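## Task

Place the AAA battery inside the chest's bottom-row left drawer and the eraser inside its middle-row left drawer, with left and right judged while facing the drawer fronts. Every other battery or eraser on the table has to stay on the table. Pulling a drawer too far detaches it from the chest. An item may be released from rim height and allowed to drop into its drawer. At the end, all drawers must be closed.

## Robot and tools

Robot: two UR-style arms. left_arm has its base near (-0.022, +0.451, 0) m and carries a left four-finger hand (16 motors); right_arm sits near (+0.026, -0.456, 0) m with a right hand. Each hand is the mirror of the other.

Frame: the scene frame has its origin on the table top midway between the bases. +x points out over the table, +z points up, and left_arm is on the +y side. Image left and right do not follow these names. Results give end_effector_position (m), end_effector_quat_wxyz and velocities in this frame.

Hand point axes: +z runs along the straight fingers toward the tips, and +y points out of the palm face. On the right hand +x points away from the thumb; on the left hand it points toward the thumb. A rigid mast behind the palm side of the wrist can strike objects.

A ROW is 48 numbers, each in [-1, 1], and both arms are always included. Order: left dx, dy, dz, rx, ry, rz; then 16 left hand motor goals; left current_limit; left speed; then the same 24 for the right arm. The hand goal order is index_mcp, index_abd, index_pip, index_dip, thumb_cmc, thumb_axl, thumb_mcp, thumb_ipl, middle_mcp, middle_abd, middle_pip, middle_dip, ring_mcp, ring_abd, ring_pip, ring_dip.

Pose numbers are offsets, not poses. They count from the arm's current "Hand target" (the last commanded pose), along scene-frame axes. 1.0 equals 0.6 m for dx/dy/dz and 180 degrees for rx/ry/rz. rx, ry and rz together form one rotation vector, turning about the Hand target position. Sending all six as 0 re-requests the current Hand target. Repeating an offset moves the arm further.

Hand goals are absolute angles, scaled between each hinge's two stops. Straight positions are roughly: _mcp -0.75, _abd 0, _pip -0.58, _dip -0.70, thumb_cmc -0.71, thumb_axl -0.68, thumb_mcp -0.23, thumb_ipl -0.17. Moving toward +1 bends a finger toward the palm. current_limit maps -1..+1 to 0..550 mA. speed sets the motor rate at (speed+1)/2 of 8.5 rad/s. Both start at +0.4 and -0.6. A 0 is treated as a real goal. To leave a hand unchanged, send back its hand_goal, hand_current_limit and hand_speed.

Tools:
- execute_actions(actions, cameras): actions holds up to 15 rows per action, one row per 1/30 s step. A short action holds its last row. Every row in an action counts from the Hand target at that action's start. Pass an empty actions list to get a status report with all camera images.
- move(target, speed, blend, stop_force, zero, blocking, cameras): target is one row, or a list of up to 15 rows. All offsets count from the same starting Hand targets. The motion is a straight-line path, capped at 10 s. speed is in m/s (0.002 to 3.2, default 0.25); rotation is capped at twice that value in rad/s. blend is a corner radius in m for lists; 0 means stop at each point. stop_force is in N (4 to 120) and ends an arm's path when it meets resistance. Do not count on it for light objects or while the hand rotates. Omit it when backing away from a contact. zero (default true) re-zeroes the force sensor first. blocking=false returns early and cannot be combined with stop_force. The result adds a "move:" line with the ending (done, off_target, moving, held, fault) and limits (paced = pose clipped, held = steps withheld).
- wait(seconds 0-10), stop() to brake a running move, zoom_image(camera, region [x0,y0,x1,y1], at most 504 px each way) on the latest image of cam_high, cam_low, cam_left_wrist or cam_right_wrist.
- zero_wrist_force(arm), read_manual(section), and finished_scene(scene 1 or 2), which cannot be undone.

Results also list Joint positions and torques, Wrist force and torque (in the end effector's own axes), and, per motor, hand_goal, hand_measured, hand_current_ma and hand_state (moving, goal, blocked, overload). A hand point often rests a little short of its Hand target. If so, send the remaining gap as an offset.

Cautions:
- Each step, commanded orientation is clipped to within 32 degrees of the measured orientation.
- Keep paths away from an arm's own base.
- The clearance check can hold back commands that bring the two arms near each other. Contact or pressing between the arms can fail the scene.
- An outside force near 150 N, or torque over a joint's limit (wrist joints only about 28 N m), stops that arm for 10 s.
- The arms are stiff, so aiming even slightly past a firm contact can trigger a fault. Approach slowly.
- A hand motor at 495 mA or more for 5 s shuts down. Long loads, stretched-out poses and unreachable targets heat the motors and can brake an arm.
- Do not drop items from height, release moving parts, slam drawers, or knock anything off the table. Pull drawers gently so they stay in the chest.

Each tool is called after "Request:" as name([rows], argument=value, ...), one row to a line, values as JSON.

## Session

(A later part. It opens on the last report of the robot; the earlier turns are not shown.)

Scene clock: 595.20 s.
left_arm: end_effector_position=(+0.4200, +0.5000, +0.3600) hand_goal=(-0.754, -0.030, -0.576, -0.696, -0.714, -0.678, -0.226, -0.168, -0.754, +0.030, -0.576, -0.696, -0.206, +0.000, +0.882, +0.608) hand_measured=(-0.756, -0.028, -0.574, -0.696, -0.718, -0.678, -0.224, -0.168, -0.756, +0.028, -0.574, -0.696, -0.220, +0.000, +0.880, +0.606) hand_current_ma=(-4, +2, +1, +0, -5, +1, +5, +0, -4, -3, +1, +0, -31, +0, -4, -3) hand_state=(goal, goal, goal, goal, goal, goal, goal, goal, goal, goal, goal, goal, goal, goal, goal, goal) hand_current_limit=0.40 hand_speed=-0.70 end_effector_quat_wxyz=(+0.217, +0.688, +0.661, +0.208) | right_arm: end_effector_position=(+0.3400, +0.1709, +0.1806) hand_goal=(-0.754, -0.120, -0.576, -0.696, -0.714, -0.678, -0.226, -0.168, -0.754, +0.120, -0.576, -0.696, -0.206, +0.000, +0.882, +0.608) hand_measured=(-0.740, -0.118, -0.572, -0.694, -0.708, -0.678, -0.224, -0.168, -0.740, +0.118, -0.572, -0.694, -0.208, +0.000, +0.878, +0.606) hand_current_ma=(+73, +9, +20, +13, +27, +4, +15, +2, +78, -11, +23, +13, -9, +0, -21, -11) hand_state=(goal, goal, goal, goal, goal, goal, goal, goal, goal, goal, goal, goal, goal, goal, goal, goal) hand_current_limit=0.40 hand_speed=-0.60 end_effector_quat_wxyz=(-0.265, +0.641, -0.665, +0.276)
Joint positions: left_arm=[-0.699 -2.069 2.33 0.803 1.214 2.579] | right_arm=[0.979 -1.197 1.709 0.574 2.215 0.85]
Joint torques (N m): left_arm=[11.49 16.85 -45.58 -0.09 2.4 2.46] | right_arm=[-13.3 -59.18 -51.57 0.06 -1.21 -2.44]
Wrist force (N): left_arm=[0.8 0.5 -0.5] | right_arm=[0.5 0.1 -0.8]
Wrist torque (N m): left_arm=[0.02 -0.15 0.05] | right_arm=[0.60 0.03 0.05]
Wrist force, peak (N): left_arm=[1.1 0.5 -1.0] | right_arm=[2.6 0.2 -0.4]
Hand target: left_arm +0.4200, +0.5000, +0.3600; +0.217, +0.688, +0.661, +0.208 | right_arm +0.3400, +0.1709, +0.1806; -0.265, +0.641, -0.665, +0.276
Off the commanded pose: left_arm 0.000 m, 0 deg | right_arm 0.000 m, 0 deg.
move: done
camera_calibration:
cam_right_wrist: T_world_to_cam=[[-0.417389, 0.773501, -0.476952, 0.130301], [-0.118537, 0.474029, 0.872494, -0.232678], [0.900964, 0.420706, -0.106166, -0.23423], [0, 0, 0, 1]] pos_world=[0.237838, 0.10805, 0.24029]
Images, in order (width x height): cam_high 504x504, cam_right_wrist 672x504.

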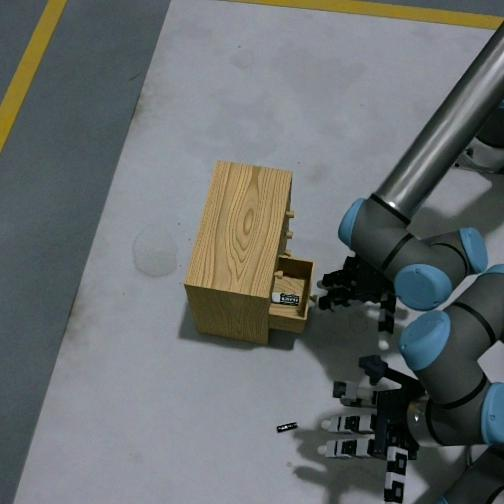

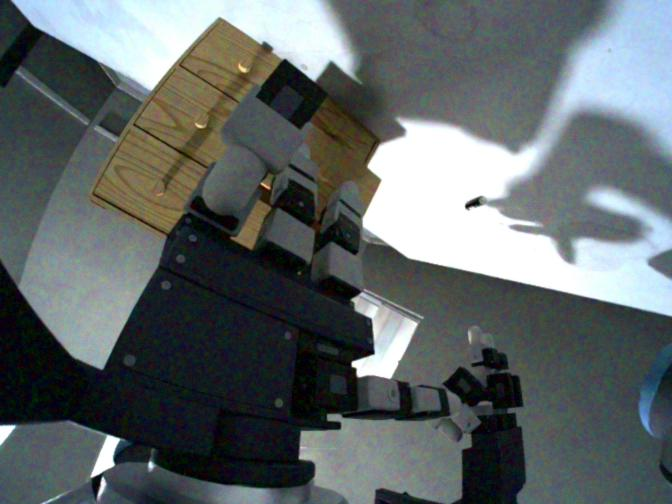

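Request:
move(target=[0,0,0,0,0,0,-0.754,-0.03,-0.576,-0.696,-0.714,-0.678,-0.226,-0.168,-0.754,0.03,-0.576,-0.696,-0.205,0,0.883,0.609,0.4,-0.7,0.14,-0.0052,0,0,0,0,-0.754,-0.12,-0.576,-0.696,-0.714,-0.678,-0.226,-0.168,-0.754,0.12,-0.576,-0.696,-0.205,0,0.883,0.609,0.4,-0.6], speed=0.06)

Request:
move(target=[0,0,0,0,0,0,-0.754,-0.03,-0.576,-0.696,-0.714,-0.678,-0.226,-0.168,-0.754,0.03,-0.576,-0.696,-0.205,0,0.883,0.609,0.4,-0.7,0.05,-0.0018,0,0,0,0,-0.754,-0.12,-0.576,-0.696,-0.714,-0.678,-0.226,-0.168,-0.754,0.12,-0.576,-0.696,-0.205,0,0.883,0.609,0.4,-0.6], speed=0.03, stop_force=8, cameras=["cam_high","cam_right_wrist"])

Request:
zoom_image(camera="cam_high", region=[170, 150, 340, 350])

Scene clock: 604.60 s.
left_arm: end_effector_position=(+0.4200, +0.5000, +0.3600) hand_goal=(-0.754, -0.030, -0.576, -0.696, -0.714, -0.678, -0.226, -0.168, -0.754, +0.030, -0.576, -0.696, -0.206, +0.000, +0.882, +0.608) hand_measured=(-0.756, -0.028, -0.574, -0.696, -0.718, -0.678, -0.224, -0.168, -0.756, +0.028, -0.574, -0.696, -0.220, +0.000, +0.880, +0.606) hand_current_ma=(-4, +2, +1, +0, -5, +1, +5, +0, -4, -3, +1, +0, -31, +0, -4, -3) hand_state=(goal, goal, goal, goal, goal, goal, goal, goal, goal, goal, goal, goal, goal, goal, goal, goal) hand_current_limit=0.40 hand_speed=-0.70 end_effector_quat_wxyz=(+0.217, +0.688, +0.661, +0.208) | right_arm: end_effector_position=(+0.4239, +0.1678, +0.1806) hand_goal=(-0.754, -0.120, -0.576, -0.696, -0.714, -0.678, -0.226, -0.168, -0.754, +0.120, -0.576, -0.696, -0.206, +0.000, +0.882, +0.608) hand_measured=(-0.738, -0.122, -0.570, -0.694, -0.708, -0.678, -0.224, -0.168, -0.740, +0.118, -0.572, -0.694, -0.208, +0.000, +0.878, +0.606) hand_current_ma=(+87, -6, +29, +13, +27, +4, +15, +2, +78, -11, +23, +13, -9, +0, -21, -11) hand_state=(goal, goal, goal, goal, goal, goal, goal, goal, goal, goal, goal, goal, goal, goal, goal, goal) hand_current_limit=0.40 hand_speed=-0.60 end_effector_quat_wxyz=(-0.265, +0.641, -0.665, +0.276)
Joint positions: left_arm=[-0.699 -2.069 2.33 0.803 1.214 2.579] | right_arm=[0.87 -1.166 1.651 0.535 2.161 0.734]
Joint torques (N m): left_arm=[9.95 13.12 -46.86 0.54 2.03 2.59] | right_arm=[-14.15 -61.37 -54.05 -0.18 -1.37 -2.24]
Wrist force (N): left_arm=[0.8 0.4 -0.6] | right_arm=[1.1 0.7 -1.1]
Wrist torque (N m): left_arm=[0.02 -0.16 0.06] | right_arm=[0.60 -0.14 0.09]
Wrist force, peak (N): left_arm=[0.9 0.7 -1.0] | right_arm=[0.3 0.7 -2.6]
Hand target: left_arm +0.4200, +0.5000, +0.3600; +0.217, +0.688, +0.661, +0.208 | right_arm +0.4240, +0.1678, +0.1806; -0.265, +0.641, -0.665, +0.276
Off the commanded pose: left_arm 0.000 m, 0 deg | right_arm 0.000 m, 0 deg.
move: done

Scene clock: 606.33 s.
left_arm: end_effector_position=(+0.4200, +0.5000, +0.3600) hand_goal=(-0.754, -0.030, -0.576, -0.696, -0.714, -0.678, -0.226, -0.168, -0.754, +0.030, -0.576, -0.696, -0.206, +0.000, +0.882, +0.608) hand_measured=(-0.756, -0.028, -0.574, -0.696, -0.718, -0.678, -0.224, -0.168, -0.756, +0.028, -0.574, -0.696, -0.220, +0.000, +0.880, +0.606) hand_current_ma=(-4, +2, +1, +0, -5, +1, +5, +0, -4, -3, +1, +0, -31, +0, -4, -3) hand_state=(goal, goal, goal, goal, goal, goal, goal, goal, goal, goal, goal, goal, goal, goal, goal, goal) hand_current_limit=0.40 hand_speed=-0.70 end_effector_quat_wxyz=(+0.217, +0.688, +0.661, +0.208) | right_arm: end_effector_position=(+0.4391, +0.1672, +0.1806) hand_goal=(-0.754, -0.120, -0.576, -0.696, -0.714, -0.678, -0.226, -0.168, -0.754, +0.120, -0.576, -0.696, -0.206, +0.000, +0.882, +0.608) hand_measured=(-0.712, -0.120, -0.556, -0.688, -0.708, -0.678, -0.224, -0.168, -0.716, +0.124, -0.558, -0.690, -0.208, +0.000, +0.878, +0.606) hand_current_ma=(+221, -4, +98, +42, +27, +4, +15, +2, +199, +19, +90, +34, -9, +0, -21, -11) hand_state=(blocked, goal, goal, goal, goal, goal, goal, goal, blocked, goal, goal, goal, goal, goal, goal, goal) hand_current_limit=0.40 hand_speed=-0.60 end_effector_quat_wxyz=(-0.265, +0.641, -0.665, +0.276)
Joint positions: left_arm=[-0.699 -2.069 2.33 0.803 1.214 2.579] | right_arm=[0.851 -1.159 1.637 0.53 2.151 0.715]
Joint torques (N m): left_arm=[8.7 14.57 -45.19 0.16 2.39 2.84] | right_arm=[24.31 -97.17 -24.41 3.83 4.62 1.91]
Wrist force (N): left_arm=[0.3 0.3 -0.4] | right_arm=[0.8 1.2 -0.8]
Wrist torque (N m): left_arm=[0.00 -0.09 0.02] | right_arm=[0.55 -0.08 0.09]
Wrist force, peak (N): left_arm=[0.7 0.7 -1.0] | right_arm=[0.8 3.6 -10.9]
Hand target: left_arm +0.4200, +0.5000, +0.3600; +0.217, +0.688, +0.661, +0.208 | right_arm +0.4391, +0.1672, +0.1806; -0.265, +0.641, -0.665, +0.276 (not the last commanded pose)
Off the commanded pose: left_arm 0.000 m, 0 deg | right_arm 0.015 m, 0 deg.
move: contact (right_arm)
camera_calibration:
cam_right_wrist: T_world_to_cam=[[-0.417389, 0.773501, -0.476952, 0.174526], [-0.118537, 0.474029, 0.872494, -0.219177], [0.900964, 0.420706, -0.106166, -0.321959], [0, 0, 0, 1]] pos_world=[0.336938, 0.10435, 0.24029]
Images, in order (width x height): cam_high 504x504, cam_right_wrist 672x504.

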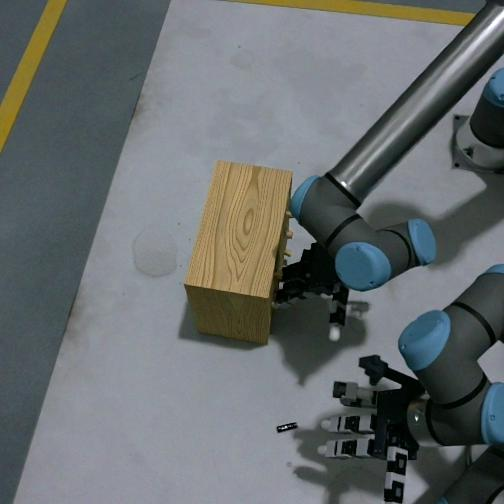

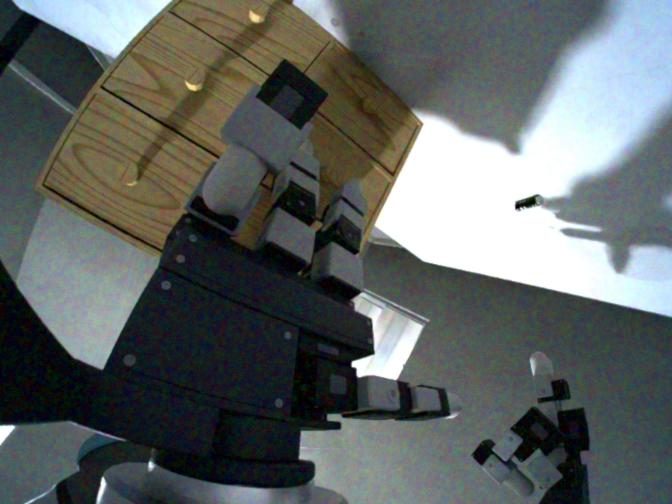

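Scaled by 2.520.

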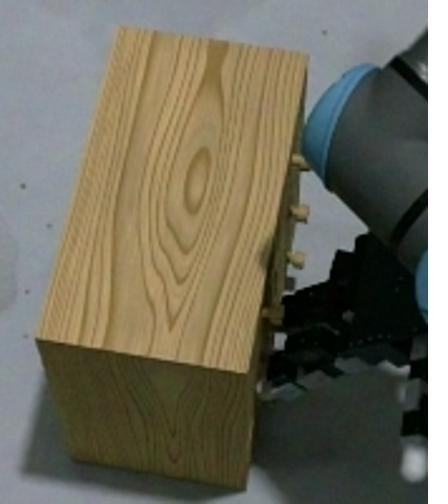

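Request:
move([
  [0,0,0,0,0,0,-0.754,-0.03,-0.576,-0.696,-0.714,-0.678,-0.226,-0.168,-0.754,0.03,-0.576,-0.696,-0.205,0,0.883,0.609,0.4,-0.7,-0.1333,0.005,0,0,0,0,-0.754,-0.12,-0.576,-0.696,-0.714,-0.678,-0.226,-0.168,-0.754,0.12,-0.576,-0.696,-0.205,0,0.883,0.609,0.4,-0.6],
  [0,0,0,0,0,0,-0.754,-0.03,-0.576,-0.696,-0.714,-0.678,-0.226,-0.168,-0.754,0.03,-0.576,-0.696,-0.205,0,0.883,0.609,0.4,-0.7,-0.2318,-0.4787,0.099,0,0,0,-0.754,-0.12,-0.576,-0.696,-0.714,-0.678,-0.226,-0.168,-0.754,0.12,-0.576,-0.696,-0.205,0,0.883,0.609,0.4,-0.6],
], speed=[0.12,0.3], blend=[0.02,0], cameras=["cam_high","cam_right_wrist","cam_low"])

Request:
zoom_image(camera="cam_high", region=[170, 150, 340, 350])

Request:
zoom_image(camera="cam_right_wrist", region=[150, 0, 500, 260])

Scene clock: 615.57 s.
left_arm: end_effector_position=(+0.4200, +0.5000, +0.3600) hand_goal=(-0.754, -0.030, -0.576, -0.696, -0.714, -0.678, -0.226, -0.168, -0.754, +0.030, -0.576, -0.696, -0.206, +0.000, +0.882, +0.608) hand_measured=(-0.756, -0.028, -0.574, -0.696, -0.718, -0.678, -0.224, -0.168, -0.756, +0.028, -0.574, -0.696, -0.220, +0.000, +0.880, +0.606) hand_current_ma=(-4, +2, +1, +0, -5, +1, +5, +0, -4, -3, +1, +0, -31, +0, -4, -3) hand_state=(goal, goal, goal, goal, goal, goal, goal, goal, goal, goal, goal, goal, goal, goal, goal, goal) hand_current_limit=0.40 hand_speed=-0.70 end_effector_quat_wxyz=(+0.217, +0.688, +0.661, +0.208) | right_arm: end_effector_position=(+0.3000, -0.1200, +0.2400) hand_goal=(-0.754, -0.120, -0.576, -0.696, -0.714, -0.678, -0.226, -0.168, -0.754, +0.120, -0.576, -0.696, -0.206, +0.000, +0.882, +0.608) hand_measured=(-0.738, -0.120, -0.570, -0.692, -0.708, -0.678, -0.224, -0.168, -0.736, +0.122, -0.570, -0.692, -0.208, +0.000, +0.878, +0.606) hand_current_ma=(+90, -4, +28, +16, +27, +4, +15, +2, +92, +8, +31, +16, -9, +0, -21, -11) hand_state=(goal, goal, goal, goal, goal, goal, goal, goal, goal, goal, goal, goal, goal, goal, goal, goal) hand_current_limit=0.40 hand_speed=-0.60 end_effector_quat_wxyz=(-0.265, +0.641, -0.665, +0.276)
Joint positions: left_arm=[-0.699 -2.069 2.33 0.803 1.214 2.579] | right_arm=[0.593 -1.768 2.185 0.474 2 0.475]
Joint torques (N m): left_arm=[9.95 14.68 -46.05 0.5 1.8 2.35] | right_arm=[-11.75 -43.68 -25.08 4.92 -1.53 -2.42]
Wrist force (N): left_arm=[0.6 0.7 -0.7] | right_arm=[-0.1 0.5 -1.0]
Wrist torque (N m): left_arm=[0.08 -0.13 0.04] | right_arm=[0.57 0.09 0.20]
Wrist force, peak (N): left_arm=[0.9 0.6 -1.2] | right_arm=[0.9 1.4 -1.9]
Hand target: left_arm +0.4200, +0.5000, +0.3600; +0.217, +0.688, +0.661, +0.208 | right_arm +0.3000, -0.1200, +0.2400; -0.265, +0.641, -0.665, +0.276
Off the commanded pose: left_arm 0.000 m, 0 deg | right_arm 0.000 m, 0 deg.
move: done
camera_calibration:
cam_right_wrist: T_world_to_cam=[[-0.417389, 0.773501, -0.476952, 0.366948], [-0.118537, 0.474029, 0.872494, -0.15135], [0.900964, 0.420706, -0.106166, -0.0695022], [0, 0, 0, 1]] pos_world=[0.197838, -0.18285, 0.29969]
Images, in order (width x height): cam_high 504x504, cam_low 504x504, cam_right_wrist 672x504.

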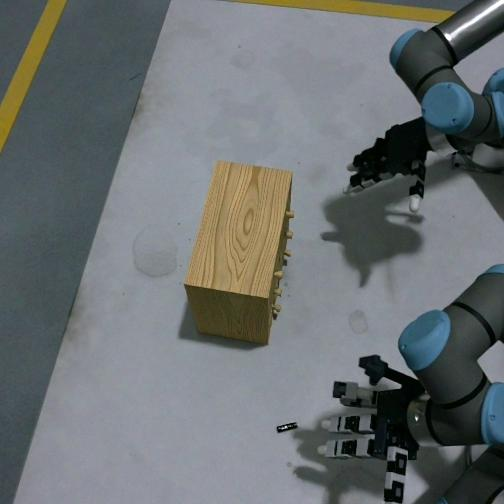

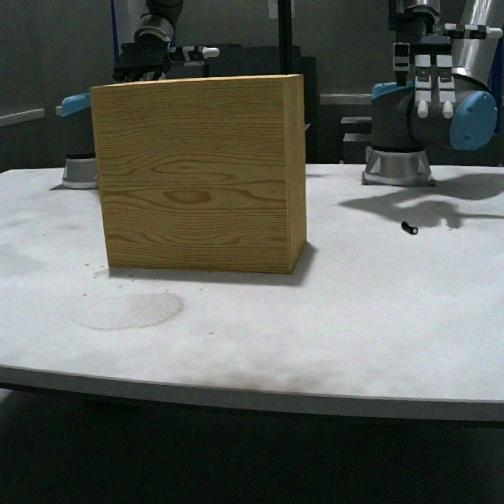

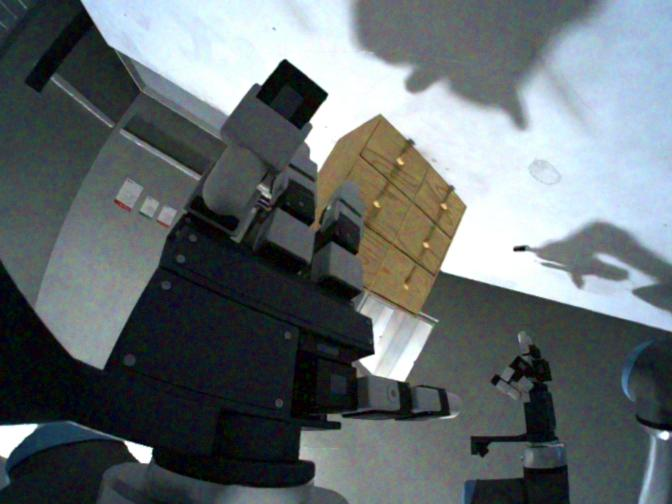

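Scaled by 2.520.

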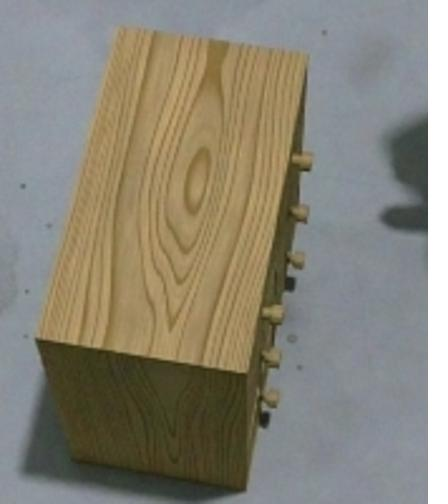

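Scaled by 1.440 from the camera's 672x504 image, which has a finer 960x720 frame.

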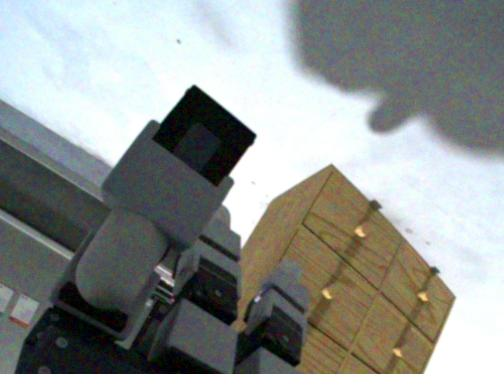

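Request:
zoom_image(camera="cam_high", region=[255, 200, 305, 330])

Request:
zoom_image(camera="cam_right_wrist", region=[340, 110, 480, 320])

Scaled by 3.877.

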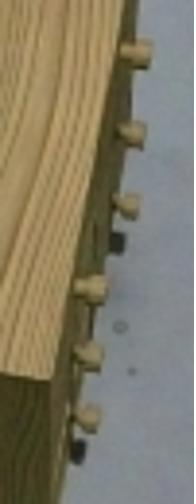

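Scaled by 2.400 from the camera's 672x504 image, which has a finer 960x720 frame.

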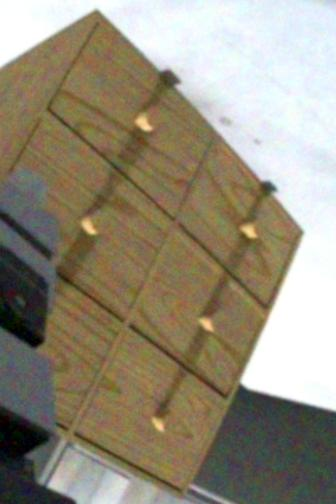

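Request:
finished_scene(scene=2)

The scene is finished: the task was done.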